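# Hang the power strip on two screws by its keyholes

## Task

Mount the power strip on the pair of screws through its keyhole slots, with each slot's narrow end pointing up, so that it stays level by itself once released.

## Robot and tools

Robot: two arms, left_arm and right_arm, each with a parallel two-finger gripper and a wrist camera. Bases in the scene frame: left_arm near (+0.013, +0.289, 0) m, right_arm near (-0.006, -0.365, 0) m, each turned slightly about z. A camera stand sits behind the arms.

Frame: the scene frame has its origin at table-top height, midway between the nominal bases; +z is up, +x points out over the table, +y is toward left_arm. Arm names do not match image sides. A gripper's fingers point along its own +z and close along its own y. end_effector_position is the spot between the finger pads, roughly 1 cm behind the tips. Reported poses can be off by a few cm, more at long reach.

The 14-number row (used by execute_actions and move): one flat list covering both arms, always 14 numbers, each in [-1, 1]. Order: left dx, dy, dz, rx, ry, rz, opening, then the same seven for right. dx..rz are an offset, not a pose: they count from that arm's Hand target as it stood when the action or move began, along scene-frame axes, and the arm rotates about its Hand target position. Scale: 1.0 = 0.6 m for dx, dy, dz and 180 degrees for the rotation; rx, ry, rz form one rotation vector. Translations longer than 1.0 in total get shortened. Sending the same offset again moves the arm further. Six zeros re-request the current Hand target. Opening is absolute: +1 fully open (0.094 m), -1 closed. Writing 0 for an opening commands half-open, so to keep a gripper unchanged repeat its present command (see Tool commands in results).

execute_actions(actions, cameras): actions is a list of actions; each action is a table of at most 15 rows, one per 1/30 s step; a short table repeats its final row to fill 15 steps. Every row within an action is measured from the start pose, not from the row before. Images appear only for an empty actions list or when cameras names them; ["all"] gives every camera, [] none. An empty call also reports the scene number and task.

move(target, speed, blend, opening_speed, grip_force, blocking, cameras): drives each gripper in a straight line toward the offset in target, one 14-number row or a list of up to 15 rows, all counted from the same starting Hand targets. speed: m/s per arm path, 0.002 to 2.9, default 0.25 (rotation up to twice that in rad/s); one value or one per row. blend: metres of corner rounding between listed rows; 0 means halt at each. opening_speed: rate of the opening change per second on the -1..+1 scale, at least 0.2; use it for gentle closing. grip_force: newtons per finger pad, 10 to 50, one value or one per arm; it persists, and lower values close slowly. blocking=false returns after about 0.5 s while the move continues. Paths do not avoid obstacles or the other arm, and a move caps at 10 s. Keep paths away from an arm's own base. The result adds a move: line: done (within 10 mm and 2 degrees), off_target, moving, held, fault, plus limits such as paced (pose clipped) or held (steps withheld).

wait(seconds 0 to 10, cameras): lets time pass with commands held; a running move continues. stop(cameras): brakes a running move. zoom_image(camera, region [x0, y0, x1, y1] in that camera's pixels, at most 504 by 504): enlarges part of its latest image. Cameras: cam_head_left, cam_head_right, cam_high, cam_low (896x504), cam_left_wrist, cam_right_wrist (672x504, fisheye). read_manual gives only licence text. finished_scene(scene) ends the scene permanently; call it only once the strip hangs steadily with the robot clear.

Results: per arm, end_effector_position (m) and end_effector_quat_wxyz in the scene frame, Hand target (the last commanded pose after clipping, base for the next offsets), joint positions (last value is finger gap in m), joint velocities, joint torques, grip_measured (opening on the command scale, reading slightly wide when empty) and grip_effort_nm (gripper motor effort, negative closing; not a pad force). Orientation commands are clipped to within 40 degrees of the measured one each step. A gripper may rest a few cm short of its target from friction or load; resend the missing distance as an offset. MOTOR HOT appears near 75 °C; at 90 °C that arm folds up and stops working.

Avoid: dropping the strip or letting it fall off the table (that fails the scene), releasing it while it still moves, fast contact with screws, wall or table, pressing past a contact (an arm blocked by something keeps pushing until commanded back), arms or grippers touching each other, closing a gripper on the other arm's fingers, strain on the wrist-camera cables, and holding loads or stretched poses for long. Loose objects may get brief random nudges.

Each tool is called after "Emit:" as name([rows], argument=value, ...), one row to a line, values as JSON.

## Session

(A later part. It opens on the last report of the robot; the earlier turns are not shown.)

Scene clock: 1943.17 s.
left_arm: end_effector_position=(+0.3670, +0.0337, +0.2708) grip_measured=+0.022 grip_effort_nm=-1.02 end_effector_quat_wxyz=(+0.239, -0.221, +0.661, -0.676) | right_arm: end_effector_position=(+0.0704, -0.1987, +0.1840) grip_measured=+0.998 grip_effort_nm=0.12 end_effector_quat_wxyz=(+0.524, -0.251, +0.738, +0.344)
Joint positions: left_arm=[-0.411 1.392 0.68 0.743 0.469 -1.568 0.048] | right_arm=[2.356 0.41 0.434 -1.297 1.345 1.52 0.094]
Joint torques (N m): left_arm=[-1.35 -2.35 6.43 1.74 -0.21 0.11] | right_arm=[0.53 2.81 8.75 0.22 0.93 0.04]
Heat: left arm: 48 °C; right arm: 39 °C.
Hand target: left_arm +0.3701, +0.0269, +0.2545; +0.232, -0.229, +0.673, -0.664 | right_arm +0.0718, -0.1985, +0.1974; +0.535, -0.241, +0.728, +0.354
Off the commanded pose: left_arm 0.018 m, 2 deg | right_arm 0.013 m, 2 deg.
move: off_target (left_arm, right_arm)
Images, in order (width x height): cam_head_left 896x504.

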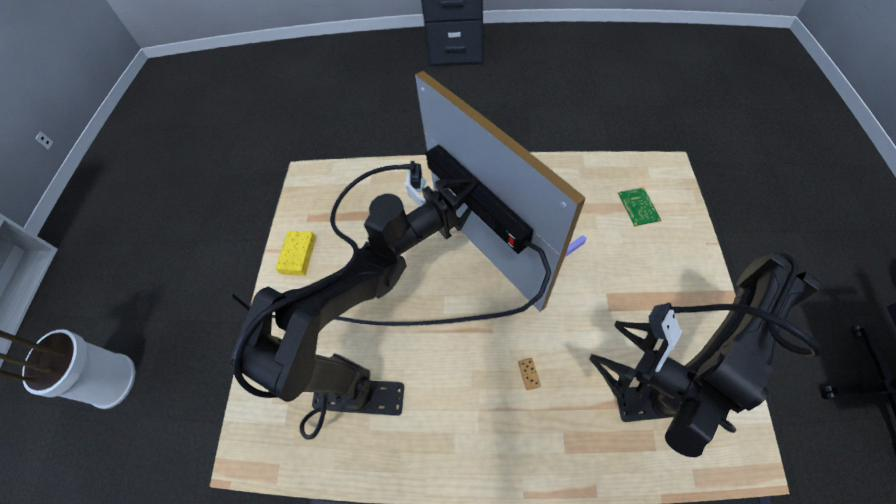

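Emit:
execute_actions(actions=[], cameras=["cam_head_right"])

Emit:
zoom_image(camera="cam_head_right", region=[490, 190, 550, 250])

Emit:
zoom_image(camera="cam_head_right", region=[415, 125, 475, 185])

Scene clock: 1954.40 s.
left_arm: end_effector_position=(+0.3670, +0.0337, +0.2708) grip_measured=+0.022 grip_effort_nm=-1.02 end_effector_quat_wxyz=(+0.239, -0.221, +0.661, -0.676) | right_arm: end_effector_position=(+0.0704, -0.1987, +0.1840) grip_measured=+0.998 grip_effort_nm=0.12 end_effector_quat_wxyz=(+0.524, -0.251, +0.738, +0.344)
Joint positions: left_arm=[-0.411 1.392 0.68 0.743 0.469 -1.568 0.048] | right_arm=[2.356 0.41 0.434 -1.297 1.345 1.52 0.094]
Joint velocities: within noise
Joint torques (N m): left_arm=[-1.5 -2.22 6.58 1.77 -0.21 0.13] | right_arm=[0.51 2.81 8.76 0.22 0.94 0.04]
Heat: left arm: 47 °C; right arm: 39 °C.
Hand target: left_arm +0.3701, +0.0269, +0.2545; +0.232, -0.229, +0.673, -0.664 | right_arm +0.0718, -0.1985, +0.1974; +0.535, -0.241, +0.728, +0.354
Tool commands: left_gripper/opening=-0.3 right_gripper/opening=+1.0
Off the commanded pose: left_arm 0.018 m, 2 deg | right_arm 0.013 m, 2 deg.
Images, in order (width x height): cam_head_right 896x504.

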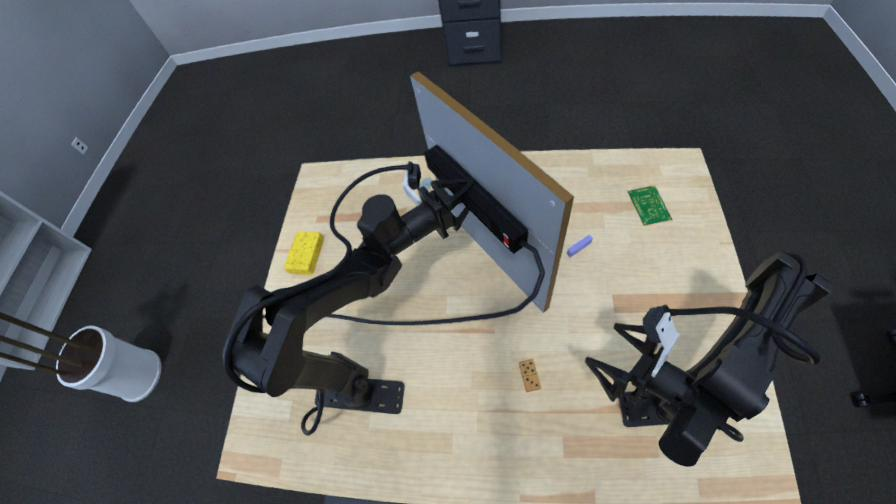

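Scaled by 8.400 from the camera's 896x504 image, which has a finer 1280x720 frame.

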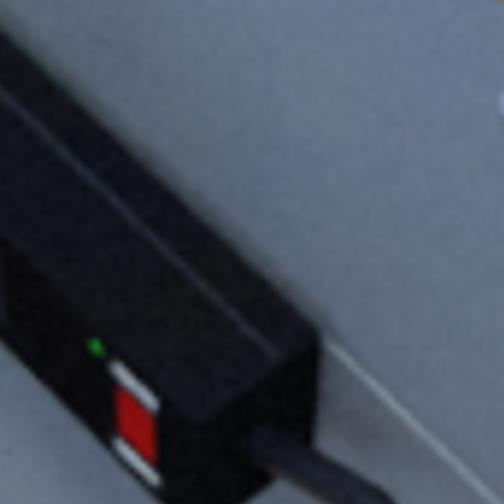

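Scaled by 8.400 from the camera's 896x504 image, which has a finer 1280x720 frame.

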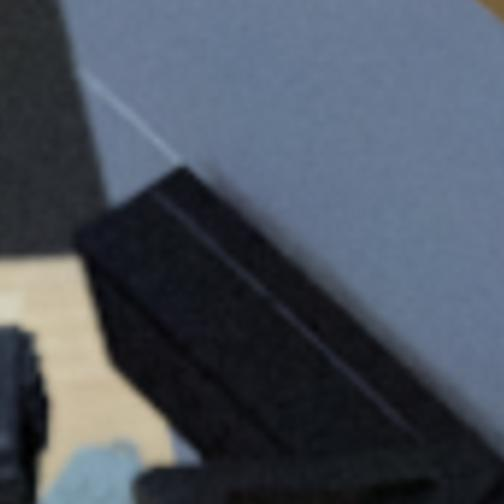

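Emit:
move([
  [0.004,0,0.078,-0.0154,-0.0163,0,-0.3,0,0,0,0,0,0,1],
  [0.0092,0.0032,0.08,-0.0048,-0.0292,0,-0.3,0,0,0,0,0,0,1],
  [-0.0012,-0.0052,0.082,-0.0048,-0.0292,0,-0.3,0,0,0,0,0,0,1],
  [-0.0012,-0.0052,0.0835,-0.026,-0.0034,0,-0.3,0,0,0,0,0,0,1],
  [0.0092,0.0032,0.085,-0.026,-0.0034,0,-0.3,0,0,0,0,0,0,1],
  [0.0092,0.0032,0.0865,-0.0048,-0.0292,0,-0.3,0,0,0,0,0,0,1],
  [-0.0012,-0.0052,0.088,-0.0048,-0.0292,0,-0.3,0,0,0,0,0,0,1],
  [-0.0012,-0.0052,0.09,-0.026,-0.0034,0,-0.3,0,0,0,0,0,0,1],
  [0.0092,0.0032,0.092,-0.026,-0.0034,0,-0.3,0,0,0,0,0,0,1],
  [0.0092,0.0032,0.094,-0.0048,-0.0292,0,-0.3,0,0,0,0,0,0,1],
  [-0.0012,-0.0052,0.096,-0.0048,-0.0292,0,-0.3,0,0,0,0,0,0,1],
  [0.004,0,0.098,-0.0154,-0.0163,0,-0.3,0,0,0,0,0,0,1],
], speed=0.15, blend=0.002)

Scene clock: 1980.23 s.
left_arm: end_effector_position=(+0.3670, +0.0338, +0.2733) grip_measured=+0.022 grip_effort_nm=-1.02 end_effector_quat_wxyz=(+0.225, -0.233, +0.679, -0.659) | right_arm: end_effector_position=(+0.0704, -0.1987, +0.1840) grip_measured=+0.998 grip_effort_nm=0.12 end_effector_quat_wxyz=(+0.524, -0.251, +0.738, +0.344)
Joint positions: left_arm=[-0.409 1.359 0.73 0.596 0.474 -1.556 0.048] | right_arm=[2.356 0.41 0.434 -1.297 1.345 1.52 0.094]
Joint torques (N m): left_arm=[-0.99 -5.03 12.67 2.21 -0.15 -0.21] | right_arm=[0.53 2.81 8.77 0.22 0.94 0.04]
Heat: left arm: 46 °C; right arm: 39 °C.
Hand target: left_arm +0.3725, +0.0270, +0.3133; +0.244, -0.218, +0.651, -0.685 | right_arm +0.0718, -0.1985, +0.1974; +0.535, -0.241, +0.728, +0.354
Off the commanded pose: left_arm 0.041 m, 5 deg | right_arm 0.013 m, 2 deg.
move: off_target (left_arm, right_arm)

Emit:
move([
  [0.0042,-0.0052,0,0.0106,-0.0129,0,-0.3,0,0,0,0,0,0,1],
  [0.0084,-0.0103,0,0.0106,-0.0129,0,-0.3,0,0,0,0,0,0,1],
], speed=0.06)

Scene clock: 1986.53 s.
left_arm: end_effector_position=(+0.3671, +0.0335, +0.2736) grip_measured=+0.022 grip_effort_nm=-1.02 end_effector_quat_wxyz=(+0.227, -0.231, +0.682, -0.656) | right_arm: end_effector_position=(+0.0704, -0.1987, +0.1840) grip_measured=+0.998 grip_effort_nm=0.12 end_effector_quat_wxyz=(+0.524, -0.251, +0.738, +0.344)
Joint positions: left_arm=[-0.409 1.358 0.737 0.58 0.475 -1.546 0.048] | right_arm=[2.356 0.41 0.434 -1.297 1.345 1.52 0.094]
Joint torques (N m): left_arm=[-1.88 -3.06 13.94 2.37 -0.24 0.17] | right_arm=[0.51 2.81 8.77 0.22 0.94 0.04]
Heat: left arm: 47 °C; right arm: 39 °C.
Hand target: left_arm +0.3776, +0.0208, +0.3134; +0.261, -0.200, +0.657, -0.679 | right_arm +0.0718, -0.1985, +0.1974; +0.535, -0.241, +0.728, +0.354
Off the commanded pose: left_arm 0.043 m, 7 deg | right_arm 0.013 m, 2 deg.
move: off_target (left_arm, right_arm)

Emit:
move(target=[-0.1213, 0.1484, 0, 0, 0, 0, -0.3, 0.1155, 0.1463, 0.1143, 0.0415, -0.1602, -0.0721, -1], speed=0.1, cameras=["cam_right_wrist", "cam_head_left"])

Scene clock: 2049.97 s.
left_arm: end_effector_position=(+0.3095, +0.1068, +0.3034) grip_measured=+0.022 grip_effort_nm=-1.02 end_effector_quat_wxyz=(+0.251, -0.207, +0.668, -0.669) | right_arm: end_effector_position=(+0.1413, -0.1084, +0.2608) grip_measured=-0.985 grip_effort_nm=-0.81 end_effector_quat_wxyz=(+0.744, -0.214, +0.579, +0.256)
Joint positions: left_arm=[-0.186 0.97 0.575 0.423 0.698 -1.532 0.048] | right_arm=[1.427 0.973 0.133 1.178 0.769 -0.263 0.001]
Joint torques (N m): left_arm=[0.54 -3.59 6.5 2.07 0.03 -0.07] | right_arm=[-0.49 -0.8 6.08 1.63 -0.25 -0.01]
Heat: left arm: 51 °C; right arm: 39 °C.
Hand target: left_arm +0.3048, +0.1099, +0.3134; +0.261, -0.200, +0.657, -0.679 | right_arm +0.1411, -0.1107, +0.2659; +0.750, -0.204, +0.570, +0.267
Off the commanded pose: left_arm 0.011 m, 2 deg | right_arm 0.006 m, 2 deg.
move: off_target (left_arm)
camera_calibration:
cam_right_wrist: T_world_to_cam=[[0.667422, -0.744654, 0.00619663, -0.172355], [-0.259052, -0.23997, -0.935578, 0.296132], [0.698169, 0.62282, -0.353065, 0.166604], [0, 0, 0, 1]] pos_world=[0.0754292, -0.161046, 0.336945]
Images, in order (width x height): cam_head_left 896x504, cam_right_wrist 672x504.

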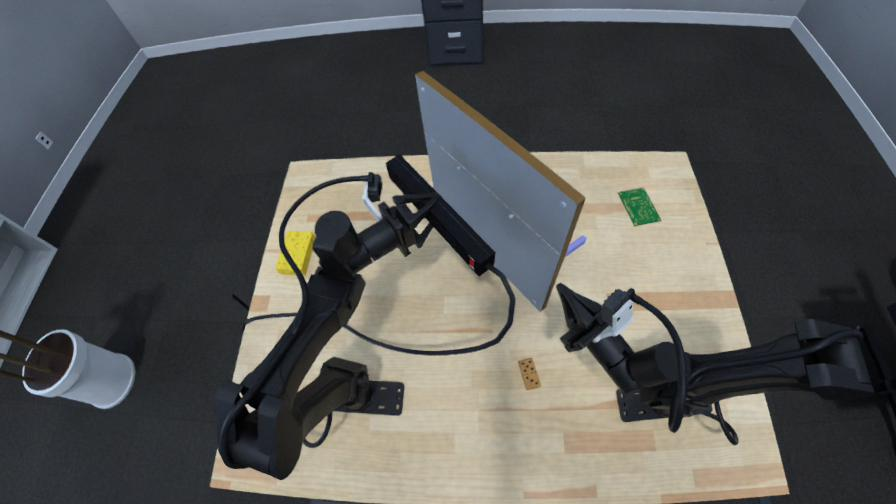

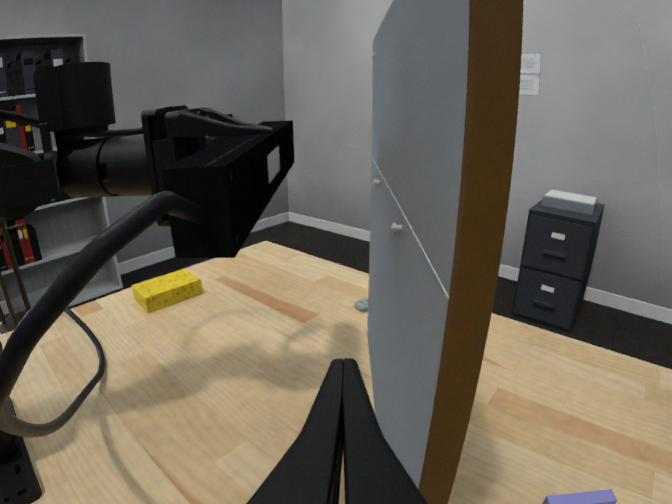

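Emit:
zoom_image(camera="cam_right_wrist", region=[200, 110, 320, 270])

Emit:
zoom_image(camera="cam_right_wrist", region=[360, 150, 460, 310])

Scaled by 3.150 from the camera's 672x504 image, which has a finer 960x720 frame.

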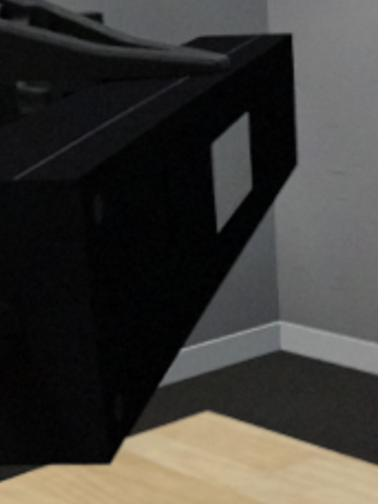

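Scaled by 3.150 from the camera's 672x504 image, which has a finer 960x720 frame.

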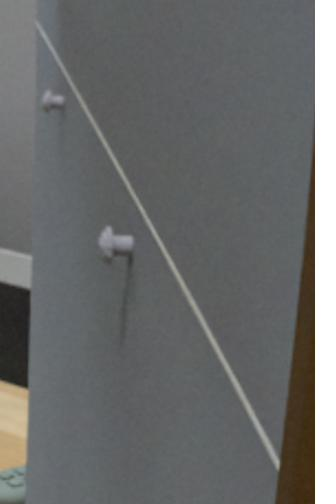

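Emit:
zoom_image(camera="cam_right_wrist", region=[220, 140, 300, 260])

Emit:
zoom_image(camera="cam_right_wrist", region=[240, 160, 280, 220])

Scaled by 4.200 from the camera's 672x504 image, which has a finer 960x720 frame.

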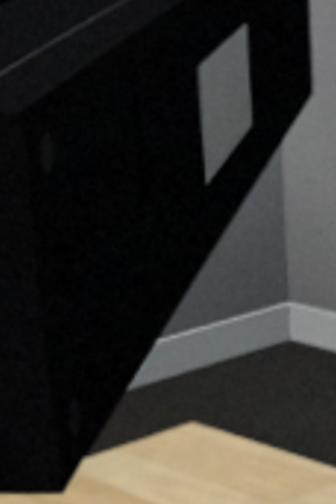

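Scaled by 8.400 from the camera's 672x504 image, which has a finer 960x720 frame.

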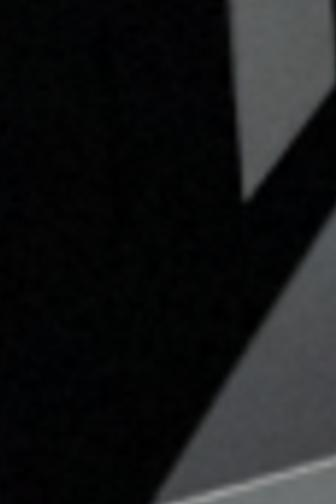

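Emit:
move(target=[0, 0, -0.043, -0.0074, 0.0090, 0, -0.3, 0, 0, -0.125, 0, 0, 0, -1], speed=0.1, cameras=["cam_right_wrist"])

Scene clock: 2107.27 s.
left_arm: end_effector_position=(+0.3048, +0.1078, +0.2786) grip_measured=+0.022 grip_effort_nm=-1.02 end_effector_quat_wxyz=(+0.237, -0.221, +0.665, -0.673) | right_arm: end_effector_position=(+0.1436, -0.1067, +0.1697) grip_measured=-0.985 grip_effort_nm=-0.80 end_effector_quat_wxyz=(+0.700, -0.266, +0.628, +0.213)
Joint positions: left_arm=[-0.186 0.97 0.479 0.514 0.698 -1.568 0.048] | right_arm=[1.427 1.34 -0.004 1.442 0.786 -0.175 0.001]
Joint torques (N m): left_arm=[0.53 -1.84 6.46 2.31 -0.01 -0.15] | right_arm=[0.65 -1.81 4.31 2.63 0.02 0.19]
Heat: left arm: 49 °C; right arm: 37 °C.
Hand target: left_arm +0.3048, +0.1099, +0.2874; +0.249, -0.213, +0.653, -0.683 | right_arm +0.1411, -0.1107, +0.1909; +0.750, -0.204, +0.570, +0.267
Off the commanded pose: left_arm 0.009 m, 3 deg | right_arm 0.022 m, 13 deg.
joint sent to its limit (right arm) — joint 3 (elbow), lower limit, where the elbow is as bent as it goes; joint 4 (wrist pitch), upper limit. The joint targets are off in orientation, not in position.
move: off_target (left_arm, right_arm)
camera_calibration:
cam_right_wrist: T_world_to_cam=[[0.668583, -0.739324, 0.0799792, -0.184279], [-0.332624, -0.393511, -0.857036, 0.192774], [0.6651, 0.546397, -0.509011, 0.154905], [0, 0, 0, 1]] pos_world=[0.0842994, -0.145023, 0.258801]
Images, in order (width x height): cam_right_wrist 672x504.

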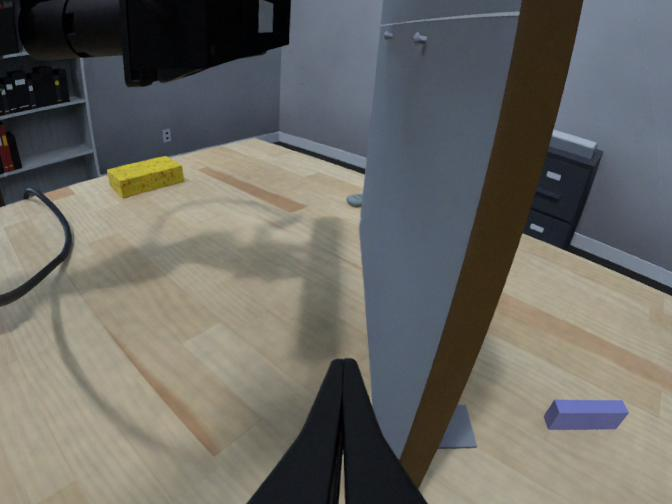

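Emit:
zoom_image(camera="cam_right_wrist", region=[110, 0, 230, 100])

Emit:
zoom_image(camera="cam_right_wrist", region=[230, 0, 310, 80])

Emit:
zoom_image(camera="cam_right_wrist", region=[370, 0, 450, 80])

Scaled by 4.200 from the camera's 672x504 image, which has a finer 960x720 frame.

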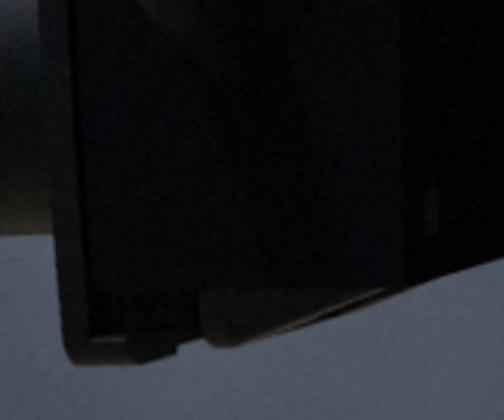

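Scaled by 6.300 from the camera's 672x504 image, which has a finer 960x720 frame.

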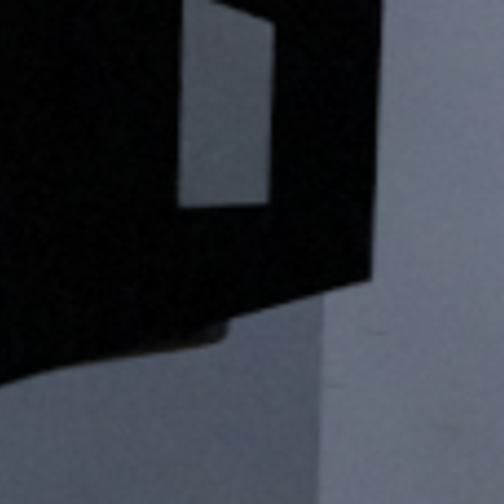

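Scaled by 6.300 from the camera's 672x504 image, which has a finer 960x720 frame.

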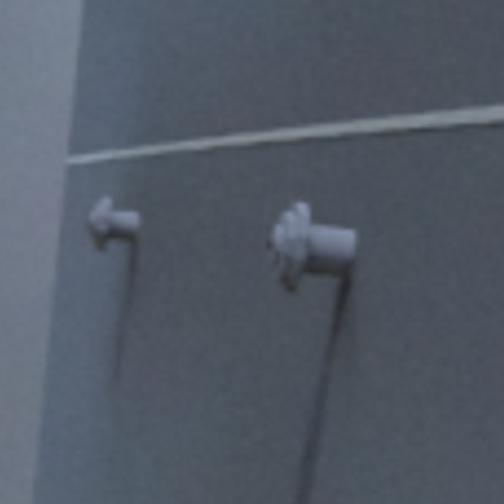

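Emit:
move([
  [0.0825, -0.0985, -0.0323, 0, 0, 0, -0.3, -0.0258, -0.0211, 0.05, 0, 0, 0, -1],
  [0.0825, -0.0985, 0.0393, 0, 0, 0, -0.3, -0.0258, -0.0211, 0.05, 0, 0, 0, -1],
], speed=0.08, cameras=["cam_right_wrist"])

Scene clock: 2153.43 s.
left_arm: end_effector_position=(+0.3547, +0.0525, +0.2703) grip_measured=+0.022 grip_effort_nm=-1.02 end_effector_quat_wxyz=(+0.219, -0.241, +0.679, -0.658) | right_arm: end_effector_position=(+0.1282, -0.1162, +0.2023) grip_measured=-0.985 grip_effort_nm=-0.80 end_effector_quat_wxyz=(+0.726, -0.245, +0.603, +0.222)
Joint positions: left_arm=[-0.363 1.279 0.668 0.568 0.517 -1.569 0.048] | right_arm=[1.537 1.192 -0.004 1.442 0.896 -0.281 0.001]
Joint torques (N m): left_arm=[-0.51 -6.06 10.71 2.22 -0.07 0.01] | right_arm=[0.73 -2.66 4.86 2.25 -0.06 0.03]
Heat: left arm: 50 °C; right arm: 42 °C.
Hand target: left_arm +0.3542, +0.0507, +0.3110; +0.249, -0.213, +0.653, -0.683 | right_arm +0.1256, -0.1234, +0.2210; +0.750, -0.204, +0.570, +0.267
Off the commanded pose: left_arm 0.041 m, 6 deg | right_arm 0.020 m, 8 deg.
joint sent to its limit (right arm) — joint 3 (elbow), lower limit, where the elbow is as bent as it goes. The joint targets are off in orientation, not in position.
move: off_target (left_arm, right_arm)
camera_calibration:
cam_right_wrist: T_world_to_cam=[[0.65654, -0.751349, 0.0665622, -0.180681], [-0.289518, -0.332501, -0.897565, 0.221697], [0.696516, 0.570016, -0.435829, 0.170801], [0, 0, 0, 1]] pos_world=[0.0638436, -0.1594, 0.285454]
Images, in order (width x height): cam_right_wrist 672x504.

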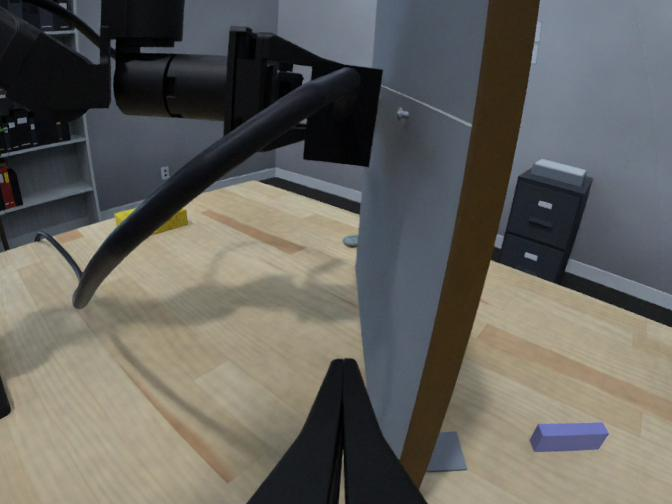

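Emit:
move(target=[0.0153, -0.0197, 0.0025, 0.0063, -0.0077, 0, -0.3, 0,0,0, 0, 0, 0, -1], speed=0.05, cameras=["cam_right_wrist"])

Emit:
zoom_image(camera="cam_right_wrist", region=[310, 60, 430, 180])

Scene clock: 2161.33 s.
left_arm: end_effector_position=(+0.3582, +0.0433, +0.2797) grip_measured=+0.022 grip_effort_nm=-1.02 end_effector_quat_wxyz=(+0.233, -0.224, +0.680, -0.659) | right_arm: end_effector_position=(+0.1282, -0.1162, +0.2023) grip_measured=-0.985 grip_effort_nm=-0.80 end_effector_quat_wxyz=(+0.726, -0.245, +0.603, +0.222)
Joint positions: left_arm=[-0.389 1.3 0.707 0.566 0.495 -1.535 0.048] | right_arm=[1.537 1.192 -0.004 1.442 0.896 -0.281 0.001]
Joint torques (N m): left_arm=[-0.54 -3.99 11.38 2.32 -0.13 0.02] | right_arm=[0.73 -2.67 4.86 2.25 -0.07 0.04]
Heat: left arm: 49 °C; right arm: 42 °C.
Hand target: left_arm +0.3635, +0.0390, +0.3126; +0.259, -0.202, +0.656, -0.679 | right_arm +0.1256, -0.1234, +0.2210; +0.750, -0.204, +0.570, +0.267
Off the commanded pose: left_arm 0.033 m, 5 deg | right_arm 0.020 m, 8 deg.
joint sent to its limit (right arm) — joint 3 (elbow), lower limit, where the elbow is as bent as it goes. The joint targets are off in orientation, not in position.
move: off_target (left_arm, right_arm)
camera_calibration:
cam_right_wrist: T_world_to_cam=[[0.65654, -0.751349, 0.0665622, -0.180681], [-0.289518, -0.332501, -0.897565, 0.221697], [0.696516, 0.570016, -0.435829, 0.170801], [0, 0, 0, 1]] pos_world=[0.0638436, -0.1594, 0.285454]
Images, in order (width x height): cam_right_wrist 672x504.

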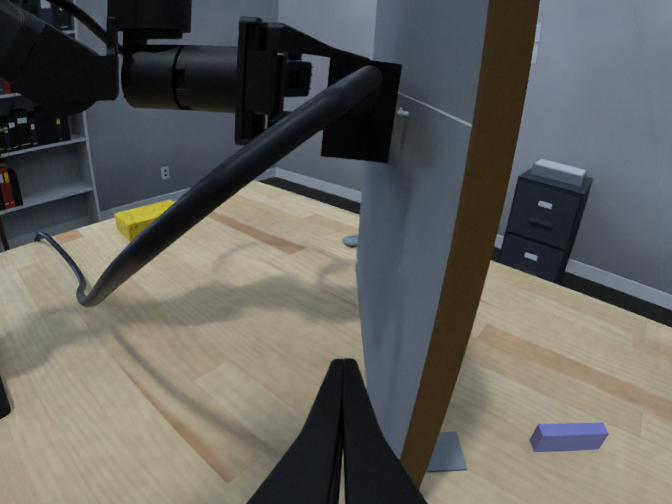

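Scaled by 4.200 from the camera's 672x504 image, which has a finer 960x720 frame.

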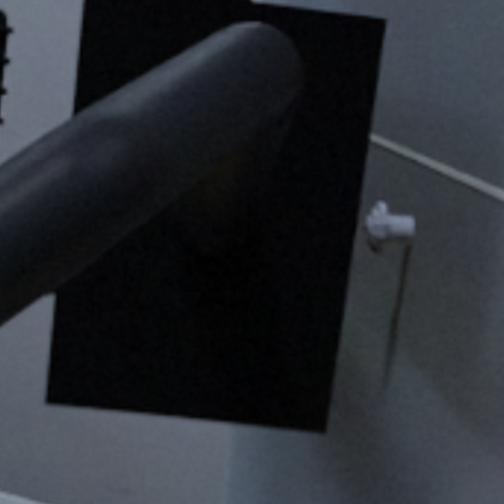

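Emit:
move(target=[0.014, -0.0175, -0.0093, 0, 0, 0, -0.3, 0,0,0, 0, 0, 0, -1], speed=0.04, cameras=["cam_right_wrist", "cam_head_left"])

Emit:
zoom_image(camera="cam_right_wrist", region=[310, 60, 430, 180])

Emit:
zoom_image(camera="cam_head_left", region=[495, 190, 555, 250])

Emit:
zoom_image(camera="cam_head_left", region=[415, 125, 475, 185])

Scene clock: 2171.97 s.
left_arm: end_effector_position=(+0.3651, +0.0340, +0.2694) grip_measured=+0.022 grip_effort_nm=-1.02 end_effector_quat_wxyz=(+0.229, -0.228, +0.685, -0.653) | right_arm: end_effector_position=(+0.1282, -0.1162, +0.2023) grip_measured=-0.985 grip_effort_nm=-0.81 end_effector_quat_wxyz=(+0.726, -0.245, +0.603, +0.222)
Joint positions: left_arm=[-0.41 1.353 0.723 0.582 0.473 -1.533 0.048] | right_arm=[1.537 1.192 -0.004 1.442 0.896 -0.281 0.001]
Joint torques (N m): left_arm=[-0.66 -4.23 11.44 2.55 -0.11 0] | right_arm=[0.73 -2.66 4.86 2.25 -0.06 0.03]
Heat: left arm: 48 °C; right arm: 43 °C.
Hand target: left_arm +0.3719, +0.0284, +0.3069; +0.259, -0.202, +0.656, -0.679 | right_arm +0.1256, -0.1234, +0.2210; +0.750, -0.204, +0.570, +0.267
Off the commanded pose: left_arm 0.039 m, 6 deg | right_arm 0.020 m, 8 deg.
joint sent to its limit (right arm) — joint 3 (elbow), lower limit, where the elbow is as bent as it goes. The joint targets are off in orientation, not in position.
move: off_target (left_arm, right_arm)
camera_calibration:
cam_right_wrist: T_world_to_cam=[[0.65654, -0.751349, 0.0665622, -0.180681], [-0.289518, -0.332501, -0.897565, 0.221697], [0.696516, 0.570016, -0.435829, 0.170801], [0, 0, 0, 1]] pos_world=[0.0638436, -0.1594, 0.285454]
Images, in order (width x height): cam_head_left 896x504, cam_right_wrist 672x504.

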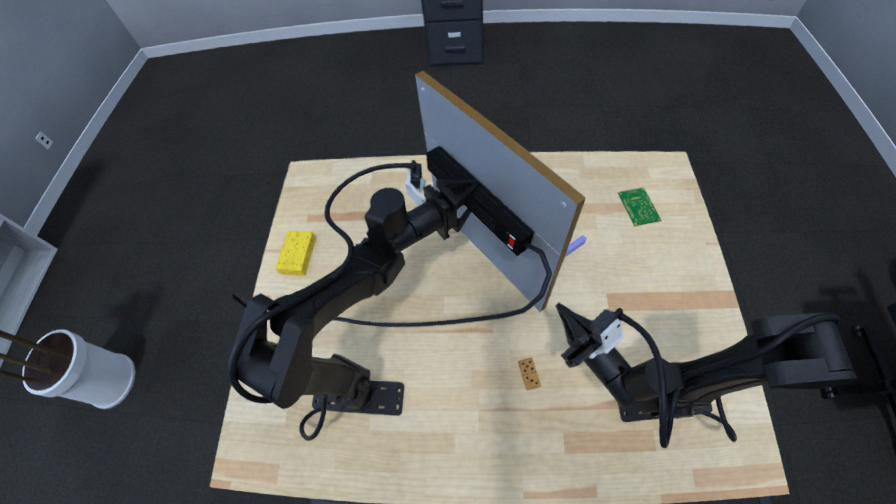

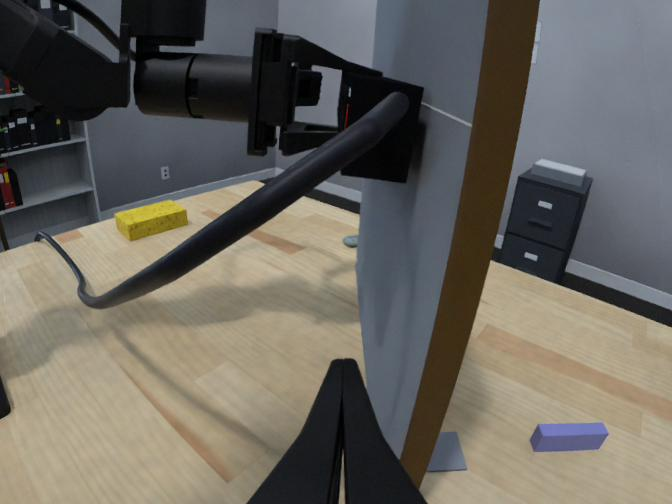

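Scaled by 4.200 from the camera's 672x504 image, which has a finer 960x720 frame.

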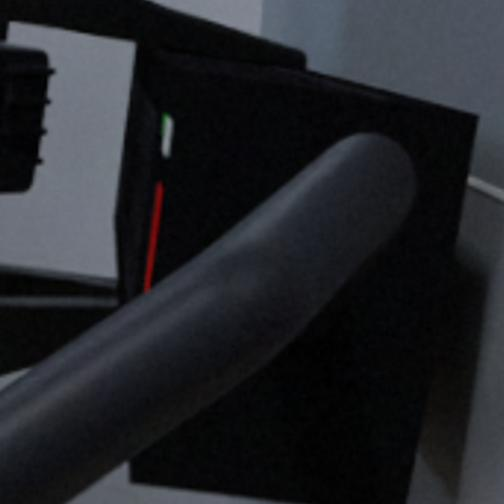

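Scaled by 8.400 from the camera's 896x504 image, which has a finer 1280x720 frame.

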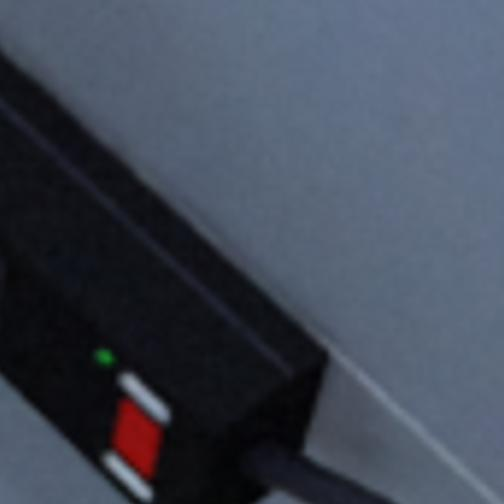

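Scaled by 8.400 from the camera's 896x504 image, which has a finer 1280x720 frame.

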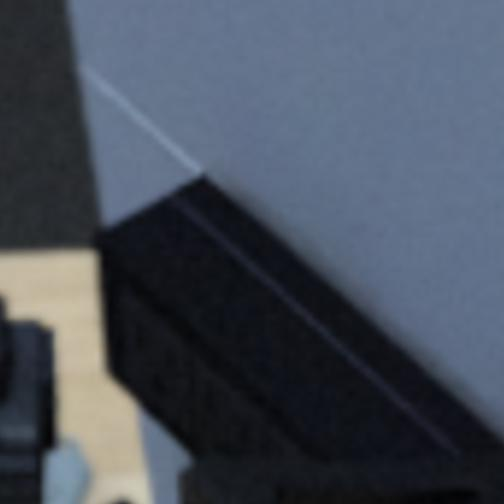

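Emit:
move([
  [-0.0105, 0.0129, 0.0042, 0, 0, 0, -0.3, 0,0,0, 0, 0, 0, -1],
  [-0.0105, 0.0129, 0.0075, 0, 0, 0, -0.3, 0,0,0, 0, 0, 0, -1],
  [0.002, -0.0024, 0.0075, 0, 0, 0, -0.3, 0,0,0, 0, 0, 0, -1],
], speed=0.03, cameras=["cam_right_wrist"])

Emit:
zoom_image(camera="cam_right_wrist", region=[310, 60, 430, 180])

Scene clock: 2182.40 s.
left_arm: end_effector_position=(+0.3653, +0.0339, +0.2697) grip_measured=+0.022 grip_effort_nm=-1.02 end_effector_quat_wxyz=(+0.229, -0.228, +0.686, -0.652) | right_arm: end_effector_position=(+0.1282, -0.1162, +0.2023) grip_measured=-0.985 grip_effort_nm=-0.80 end_effector_quat_wxyz=(+0.726, -0.245, +0.603, +0.222)
Joint positions: left_arm=[-0.41 1.353 0.727 0.576 0.474 -1.532 0.048] | right_arm=[1.537 1.192 -0.004 1.442 0.896 -0.281 0.001]
Joint torques (N m): left_arm=[-0.76 -4.41 12.63 2.42 -0.11 -0.02] | right_arm=[0.73 -2.67 4.88 2.24 -0.06 0.03]
Heat: left arm: 50 °C; right arm: 43 °C.
Hand target: left_arm +0.3731, +0.0270, +0.3115; +0.259, -0.202, +0.656, -0.679 | right_arm +0.1256, -0.1234, +0.2210; +0.750, -0.204, +0.570, +0.267
Off the commanded pose: left_arm 0.043 m, 7 deg | right_arm 0.020 m, 8 deg.
joint sent to its limit (right arm) — joint 3 (elbow), lower limit, where the elbow is as bent as it goes. The joint targets are off in orientation, not in position.
move: off_target (left_arm, right_arm)
camera_calibration:
cam_right_wrist: T_world_to_cam=[[0.65654, -0.751349, 0.0665622, -0.180681], [-0.289518, -0.332501, -0.897565, 0.221697], [0.696516, 0.570016, -0.435829, 0.170801], [0, 0, 0, 1]] pos_world=[0.0638436, -0.1594, 0.285454]
Images, in order (width x height): cam_right_wrist 672x504.

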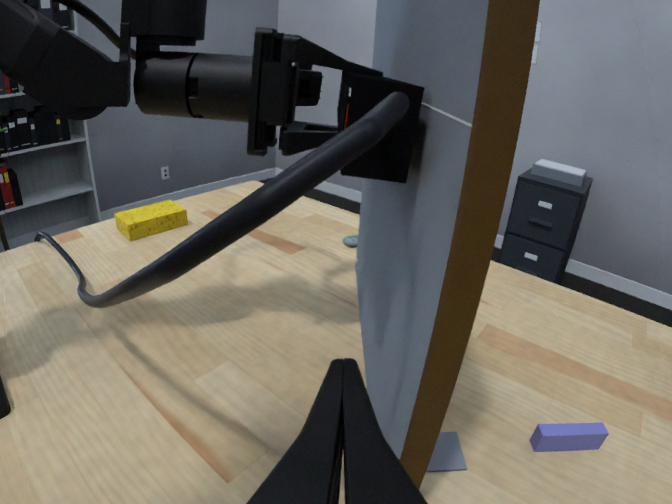

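Scaled by 4.200 from the camera's 672x504 image, which has a finer 960x720 frame.

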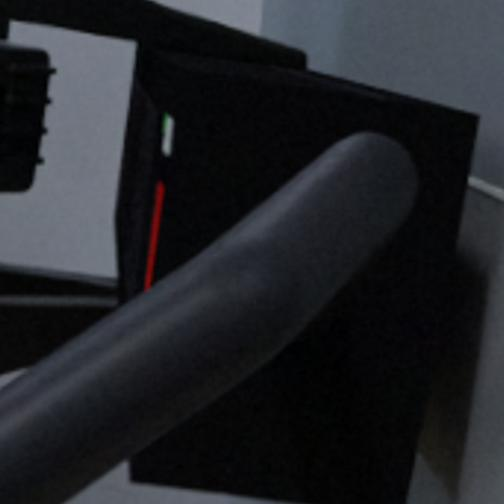

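Emit:
move([
  [-0.0147, 0.0180, 0.005, 0, 0, 0, -0.3, 0,0,0, 0, 0, 0, -1],
  [0.0, 0.0, 0.005, 0, 0, 0, -0.3, 0,0,0, 0, 0, 0, -1],
], speed=0.03)

Scene clock: 2187.87 s.
left_arm: end_effector_position=(+0.3652, +0.0337, +0.2783) grip_measured=+0.022 grip_effort_nm=-1.02 end_effector_quat_wxyz=(+0.232, -0.225, +0.682, -0.656) | right_arm: end_effector_position=(+0.1282, -0.1162, +0.2023) grip_measured=-0.985 grip_effort_nm=-0.80 end_effector_quat_wxyz=(+0.726, -0.245, +0.603, +0.222)
Joint positions: left_arm=[-0.411 1.343 0.742 0.564 0.474 -1.532 0.048] | right_arm=[1.537 1.192 -0.004 1.442 0.896 -0.281 0.001]
Joint torques (N m): left_arm=[-0.79 -3.75 12.26 2.41 -0.13 -0.03] | right_arm=[0.72 -2.67 4.88 2.24 -0.07 0.03]
Heat: left arm: 50 °C; right arm: 43 °C.
Hand target: left_arm +0.3730, +0.0269, +0.3146; +0.259, -0.202, +0.656, -0.680 | right_arm +0.1256, -0.1234, +0.2210; +0.750, -0.204, +0.570, +0.267
Off the commanded pose: left_arm 0.038 m, 6 deg | right_arm 0.020 m, 8 deg.
joint sent to its limit (right arm) — joint 3 (elbow), lower limit, where the elbow is as bent as it goes. The joint targets are off in orientation, not in position.
move: off_target (left_arm, right_arm)

Emit:
move(target=[-0.0042, 0.0052, -0.041, 0.0003, 0.0233, 0, -0.3, 0,0,0, 0, 0, 0, -1], speed=0.05)

Scene clock: 2197.10 s.
left_arm: end_effector_position=(+0.3653, +0.0336, +0.2779) grip_measured=+0.022 grip_effort_nm=-1.02 end_effector_quat_wxyz=(+0.230, -0.226, +0.682, -0.656) | right_arm: end_effector_position=(+0.1282, -0.1162, +0.2023) grip_measured=-0.985 grip_effort_nm=-0.81 end_effector_quat_wxyz=(+0.726, -0.245, +0.603, +0.222)
Joint positions: left_arm=[-0.411 1.345 0.742 0.564 0.474 -1.535 0.048] | right_arm=[1.537 1.192 -0.004 1.442 0.896 -0.281 0.001]
Joint torques (N m): left_arm=[-0.32 -2.97 8.55 2.42 -0.11 -0.26] | right_arm=[0.72 -2.67 4.88 2.25 -0.07 0.03]
Heat: left arm: 50 °C; right arm: 44 °C.
Hand target: left_arm +0.3705, +0.0300, +0.2900; +0.235, -0.226, +0.666, -0.671 | right_arm +0.1256, -0.1234, +0.2210; +0.750, -0.204, +0.570, +0.267
Off the commanded pose: left_arm 0.014 m, 3 deg | right_arm 0.020 m, 8 deg.
joint sent to its limit (right arm) — joint 3 (elbow), lower limit, where the elbow is as bent as it goes. The joint targets are off in orientation, not in position.
move: off_target (left_arm, right_arm)

Emit:
move([
  [-0.0053,0.0065,-0.003,0,0,0,-0.3,0,0,0,0,0,0,-1],
  [0.0026,-0.0032,-0.003,0,0,0,-0.3,0,0,0,0,0,0,-1],
  [-0.0053,0.0065,-0.006,0,0,0,-0.3,0,0,0,0,0,0,-1],
  [0.0026,-0.0032,-0.006,0,0,0,-0.3,0,0,0,0,0,0,-1],
  [-0.0053,0.0065,-0.009,0,0,0,-0.3,0,0,0,0,0,0,-1],
  [0.0026,-0.0032,-0.009,0,0,0,-0.3,0,0,0,0,0,0,-1],
  [-0.0053,0.0065,-0.011,0,0,0,-0.3,0,0,0,0,0,0,-1],
  [0.0026,-0.0032,-0.011,0,0,0,-0.3,0,0,0,0,0,0,-1],
], speed=0.04, blend=0.001)

Scene clock: 2208.33 s.
left_arm: end_effector_position=(+0.3655, +0.0335, +0.2774) grip_measured=+0.022 grip_effort_nm=-1.02 end_effector_quat_wxyz=(+0.230, -0.224, +0.679, -0.660) | right_arm: end_effector_position=(+0.1282, -0.1162, +0.2023) grip_measured=-0.985 grip_effort_nm=-0.81 end_effector_quat_wxyz=(+0.726, -0.245, +0.603, +0.222)
Joint positions: left_arm=[-0.409 1.352 0.734 0.592 0.48 -1.542 0.048] | right_arm=[1.537 1.192 -0.004 1.442 0.896 -0.281 0.001]
Joint torques (N m): left_arm=[-0.91 -2.06 8.12 2.48 -0.21 -0.21] | right_arm=[0.75 -2.67 4.88 2.24 -0.06 0.03]
Heat: left arm: 49 °C; right arm: 44 °C.
Hand target: left_arm +0.3721, +0.0282, +0.2832; +0.235, -0.226, +0.666, -0.671 | right_arm +0.1256, -0.1234, +0.2210; +0.750, -0.204, +0.570, +0.267
Off the commanded pose: left_arm 0.010 m, 2 deg | right_arm 0.020 m, 8 deg.
joint sent to its limit (right arm) — joint 3 (elbow), lower limit, where the elbow is as bent as it goes. The joint targets are off in orientation, not in position.
move: off_target (right_arm)

Emit:
move([
  [-0.0084,0.0103,-0.005,0,0,0,-0.3,0,0,0,0,0,0,-1],
  [0,0,-0.005,0,0,0,-0.3,0,0,0,0,0,0,-1],
  [-0.0084,0.0103,-0.01,0,0,0,-0.3,0,0,0,0,0,0,-1],
  [0,0,-0.01,0,0,0,-0.3,0,0,0,0,0,0,-1],
  [-0.0084,0.0103,-0.014,0,0,0,-0.3,0,0,0,0,0,0,-1],
  [0,0,-0.014,0,0,0,-0.3,0,0,0,0,0,0,-1],
], speed=0.04, blend=0.001, cameras=["cam_right_wrist"])

Emit:
zoom_image(camera="cam_right_wrist", region=[310, 60, 430, 180])

Scene clock: 2215.17 s.
left_arm: end_effector_position=(+0.3653, +0.0335, +0.2765) grip_measured=+0.022 grip_effort_nm=-1.02 end_effector_quat_wxyz=(+0.235, -0.219, +0.672, -0.667) | right_arm: end_effector_position=(+0.1282, -0.1162, +0.2023) grip_measured=-0.985 grip_effort_nm=-0.80 end_effector_quat_wxyz=(+0.726, -0.245, +0.603, +0.222)
Joint positions: left_arm=[-0.408 1.364 0.714 0.65 0.482 -1.547 0.048] | right_arm=[1.537 1.192 -0.004 1.442 0.896 -0.281 0.001]
Joint torques (N m): left_arm=[-1.05 -1.8 7.8 2.24 -0.22 -0.15] | right_arm=[0.73 -2.67 4.88 2.25 -0.07 0.03]
Heat: left arm: 49 °C; right arm: 45 °C.
Hand target: left_arm +0.3720, +0.0282, +0.2749; +0.235, -0.226, +0.666, -0.671 | right_arm +0.1256, -0.1234, +0.2210; +0.750, -0.204, +0.570, +0.267
Off the commanded pose: left_arm 0.009 m, 1 deg | right_arm 0.020 m, 8 deg.
joint sent to its limit (right arm) — joint 3 (elbow), lower limit, where the elbow is as bent as it goes. The joint targets are off in orientation, not in position.
move: off_target (right_arm)
camera_calibration:
cam_right_wrist: T_world_to_cam=[[0.65654, -0.751349, 0.0665622, -0.180681], [-0.289518, -0.332501, -0.897565, 0.221697], [0.696516, 0.570016, -0.435829, 0.170801], [0, 0, 0, 1]] pos_world=[0.0638436, -0.1594, 0.285454]
Images, in order (width x height): cam_right_wrist 672x504.

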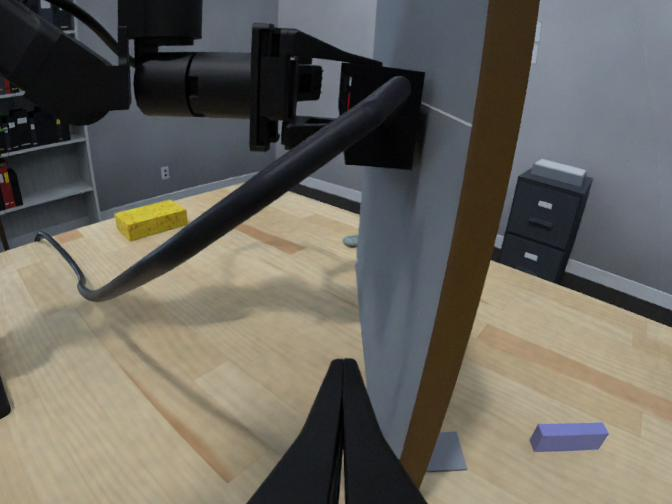

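Scaled by 4.200 from the camera's 672x504 image, which has a finer 960x720 frame.

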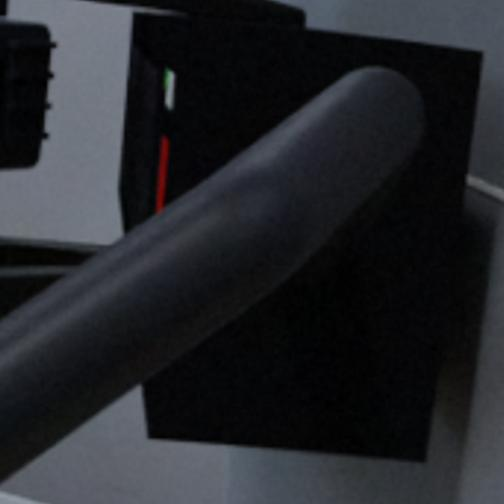

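Emit:
move([
  [-0.0105,0.0129,-0.002,-0.0018,0.0022,0,-0.3,0,0,0,0,0,0,-1],
  [0,0,-0.003,-0.0018,0.0022,0,-0.3,0,0,0,0,0,0,-1],
  [-0.0105,0.0129,-0.004,-0.0018,0.0022,0,-0.3,0,0,0,0,0,0,-1],
  [0,0,-0.005,-0.0018,0.0022,0,-0.3,0,0,0,0,0,0,-1],
  [-0.0105,0.0129,-0.006,-0.0018,0.0022,0,-0.3,0,0,0,0,0,0,-1],
  [0.0042,-0.0052,-0.006,-0.0018,0.0022,0,-0.3,0,0,0,0,0,0,-1],
], speed=0.04, blend=0.001)

Scene clock: 2239.20 s.
left_arm: end_effector_position=(+0.3676, +0.0313, +0.2711) grip_measured=+0.022 grip_effort_nm=-1.02 end_effector_quat_wxyz=(+0.231, -0.218, +0.670, -0.671) | right_arm: end_effector_position=(+0.1282, -0.1162, +0.2023) grip_measured=-0.985 grip_effort_nm=-0.80 end_effector_quat_wxyz=(+0.726, -0.245, +0.603, +0.222)
Joint positions: left_arm=[-0.408 1.393 0.705 0.696 0.488 -1.557 0.048] | right_arm=[1.537 1.192 -0.004 1.442 0.896 -0.281 0.001]
Joint torques (N m): left_arm=[-1.47 -2.41 8.69 1.98 -0.35 -0.16] | right_arm=[0.72 -2.67 4.86 2.24 -0.07 0.04]
Heat: left arm: 49 °C; right arm: 46 °C.
Hand target: left_arm +0.3746, +0.0251, +0.2714; +0.232, -0.229, +0.664, -0.672 | right_arm +0.1256, -0.1234, +0.2210; +0.750, -0.204, +0.570, +0.267
Off the commanded pose: left_arm 0.009 m, 1 deg | right_arm 0.020 m, 8 deg.
joint sent to its limit (right arm) — joint 3 (elbow), lower limit, where the elbow is as bent as it goes. The joint targets are off in orientation, not in position.
move: off_target (right_arm)

Emit:
execute_actions(actions=[], cameras=["cam_right_wrist", "cam_head_left"])

Emit:
zoom_image(camera="cam_right_wrist", region=[310, 60, 430, 180])

Emit:
zoom_image(camera="cam_head_left", region=[495, 190, 555, 250])

Emit:
zoom_image(camera="cam_head_left", region=[415, 125, 475, 185])

Scene clock: 2245.57 s.
left_arm: end_effector_position=(+0.3676, +0.0313, +0.2711) grip_measured=+0.022 grip_effort_nm=-1.02 end_effector_quat_wxyz=(+0.231, -0.218, +0.670, -0.671) | right_arm: end_effector_position=(+0.1282, -0.1162, +0.2023) grip_measured=-0.985 grip_effort_nm=-0.81 end_effector_quat_wxyz=(+0.726, -0.245, +0.603, +0.222)
Joint positions: left_arm=[-0.408 1.393 0.705 0.696 0.488 -1.557 0.048] | right_arm=[1.537 1.192 -0.004 1.442 0.896 -0.281 0.001]
Joint velocities: within noise
Joint torques (N m): left_arm=[-1.54 -2.39 8.65 1.98 -0.34 -0.18] | right_arm=[0.73 -2.66 4.88 2.24 -0.06 0.04]
Heat: left arm: 49 °C; right arm: 46 °C.
Hand target: left_arm +0.3746, +0.0251, +0.2714; +0.232, -0.229, +0.664, -0.672 | right_arm +0.1256, -0.1234, +0.2210; +0.750, -0.204, +0.570, +0.267
Tool commands: left_gripper/opening=-0.3 right_gripper/opening=-1.0
Off the commanded pose: left_arm 0.009 m, 1 deg | right_arm 0.020 m, 8 deg.
camera_calibration:
cam_right_wrist: T_world_to_cam=[[0.65654, -0.751349, 0.0665622, -0.180681], [-0.289518, -0.332501, -0.897565, 0.221697], [0.696516, 0.570016, -0.435829, 0.170801], [0, 0, 0, 1]] pos_world=[0.0638436, -0.1594, 0.285454]
Images, in order (width x height): cam_head_left 896x504, cam_right_wrist 672x504.

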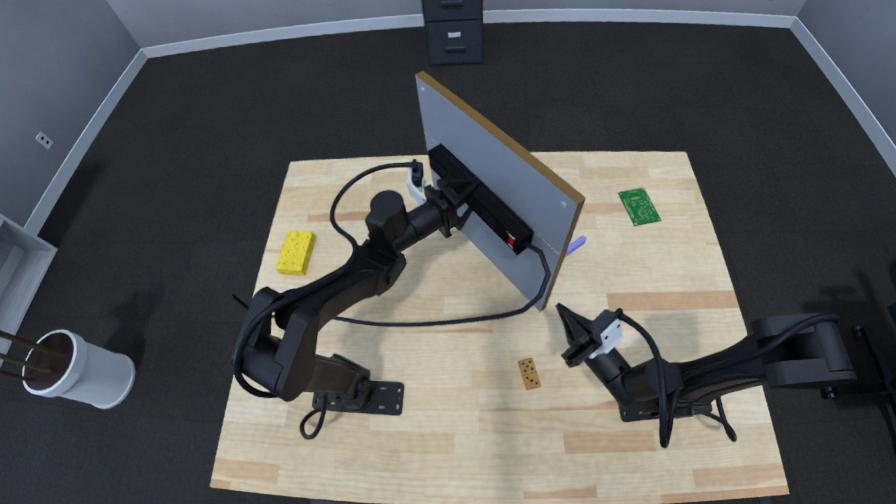

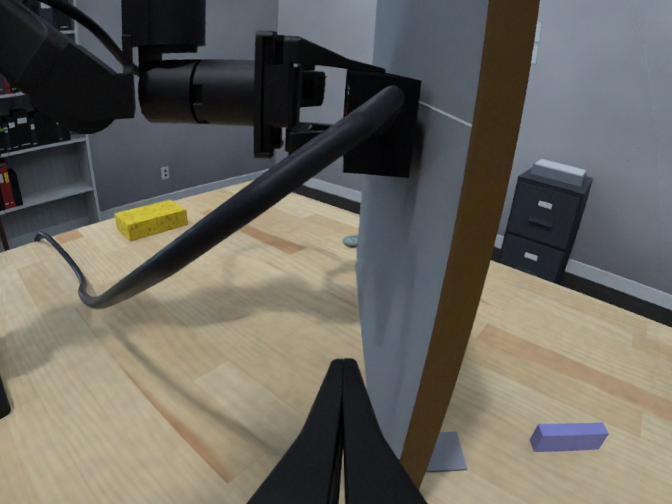

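Scaled by 4.200 from the camera's 672x504 image, which has a finer 960x720 frame.

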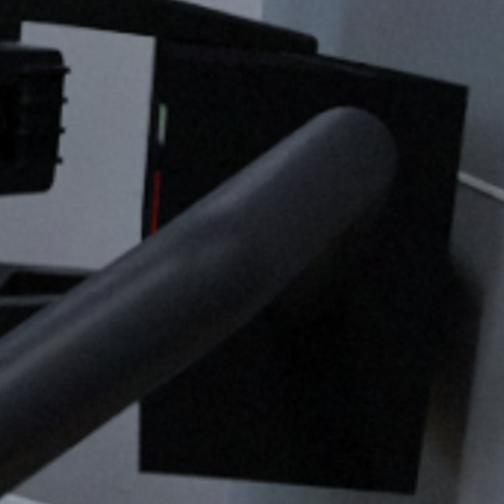

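Scaled by 8.400 from the camera's 896x504 image, which has a finer 1280x720 frame.

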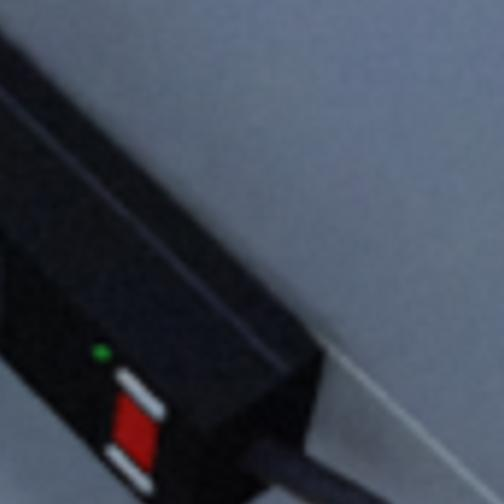

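Scaled by 8.400 from the camera's 896x504 image, which has a finer 1280x720 frame.

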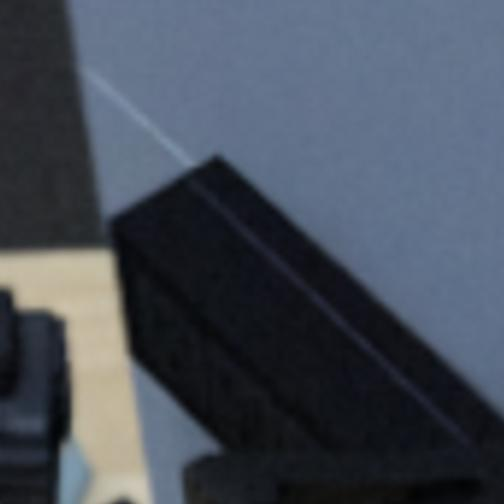

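Emit:
move([
  [-0.0042,0.0052,0,-0.0070,0.0086,0,-0.3,0,0,0,0,0,0,-1],
  [0,0,0.002,-0.0140,0.0172,0,-0.3,0,0,0,0,0,0,-1],
], speed=0.03, cameras=["cam_right_wrist"])

Emit:
zoom_image(camera="cam_right_wrist", region=[310, 60, 430, 180])

Scene clock: 2256.43 s.
left_arm: end_effector_position=(+0.3676, +0.0313, +0.2712) grip_measured=+0.022 grip_effort_nm=-1.02 end_effector_quat_wxyz=(+0.228, -0.221, +0.669, -0.672) | right_arm: end_effector_position=(+0.1282, -0.1162, +0.2023) grip_measured=-0.985 grip_effort_nm=-0.80 end_effector_quat_wxyz=(+0.726, -0.245, +0.603, +0.222)
Joint positions: left_arm=[-0.408 1.393 0.705 0.696 0.488 -1.568 0.048] | right_arm=[1.537 1.192 -0.004 1.442 0.896 -0.281 0.001]
Joint torques (N m): left_arm=[-1.57 -2.63 8.81 1.95 -0.32 -0.7] | right_arm=[0.73 -2.67 4.88 2.25 -0.07 0.03]
Heat: left arm: 48 °C; right arm: 47 °C.
Hand target: left_arm +0.3747, +0.0252, +0.2727; +0.209, -0.252, +0.655, -0.680 | right_arm +0.1256, -0.1234, +0.2210; +0.750, -0.204, +0.570, +0.267
Off the commanded pose: left_arm 0.009 m, 5 deg | right_arm 0.020 m, 8 deg.
joint sent to its limit (right arm) — joint 3 (elbow), lower limit, where the elbow is as bent as it goes. The joint targets are off in orientation, not in position.
move: off_target (left_arm, right_arm)
camera_calibration:
cam_right_wrist: T_world_to_cam=[[0.65654, -0.751349, 0.0665622, -0.180681], [-0.289518, -0.332501, -0.897565, 0.221697], [0.696516, 0.570016, -0.435829, 0.170801], [0, 0, 0, 1]] pos_world=[0.0638436, -0.1594, 0.285454]
Images, in order (width x height): cam_right_wrist 672x504.

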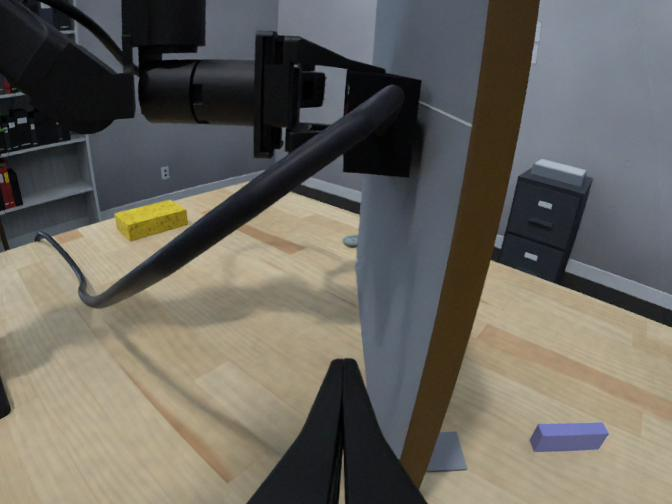

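Scaled by 4.200 from the camera's 672x504 image, which has a finer 960x720 frame.

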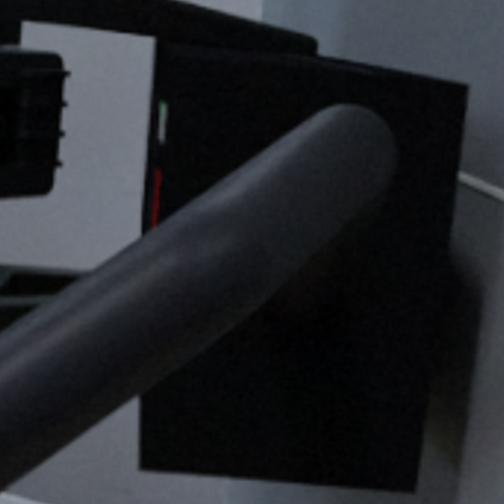

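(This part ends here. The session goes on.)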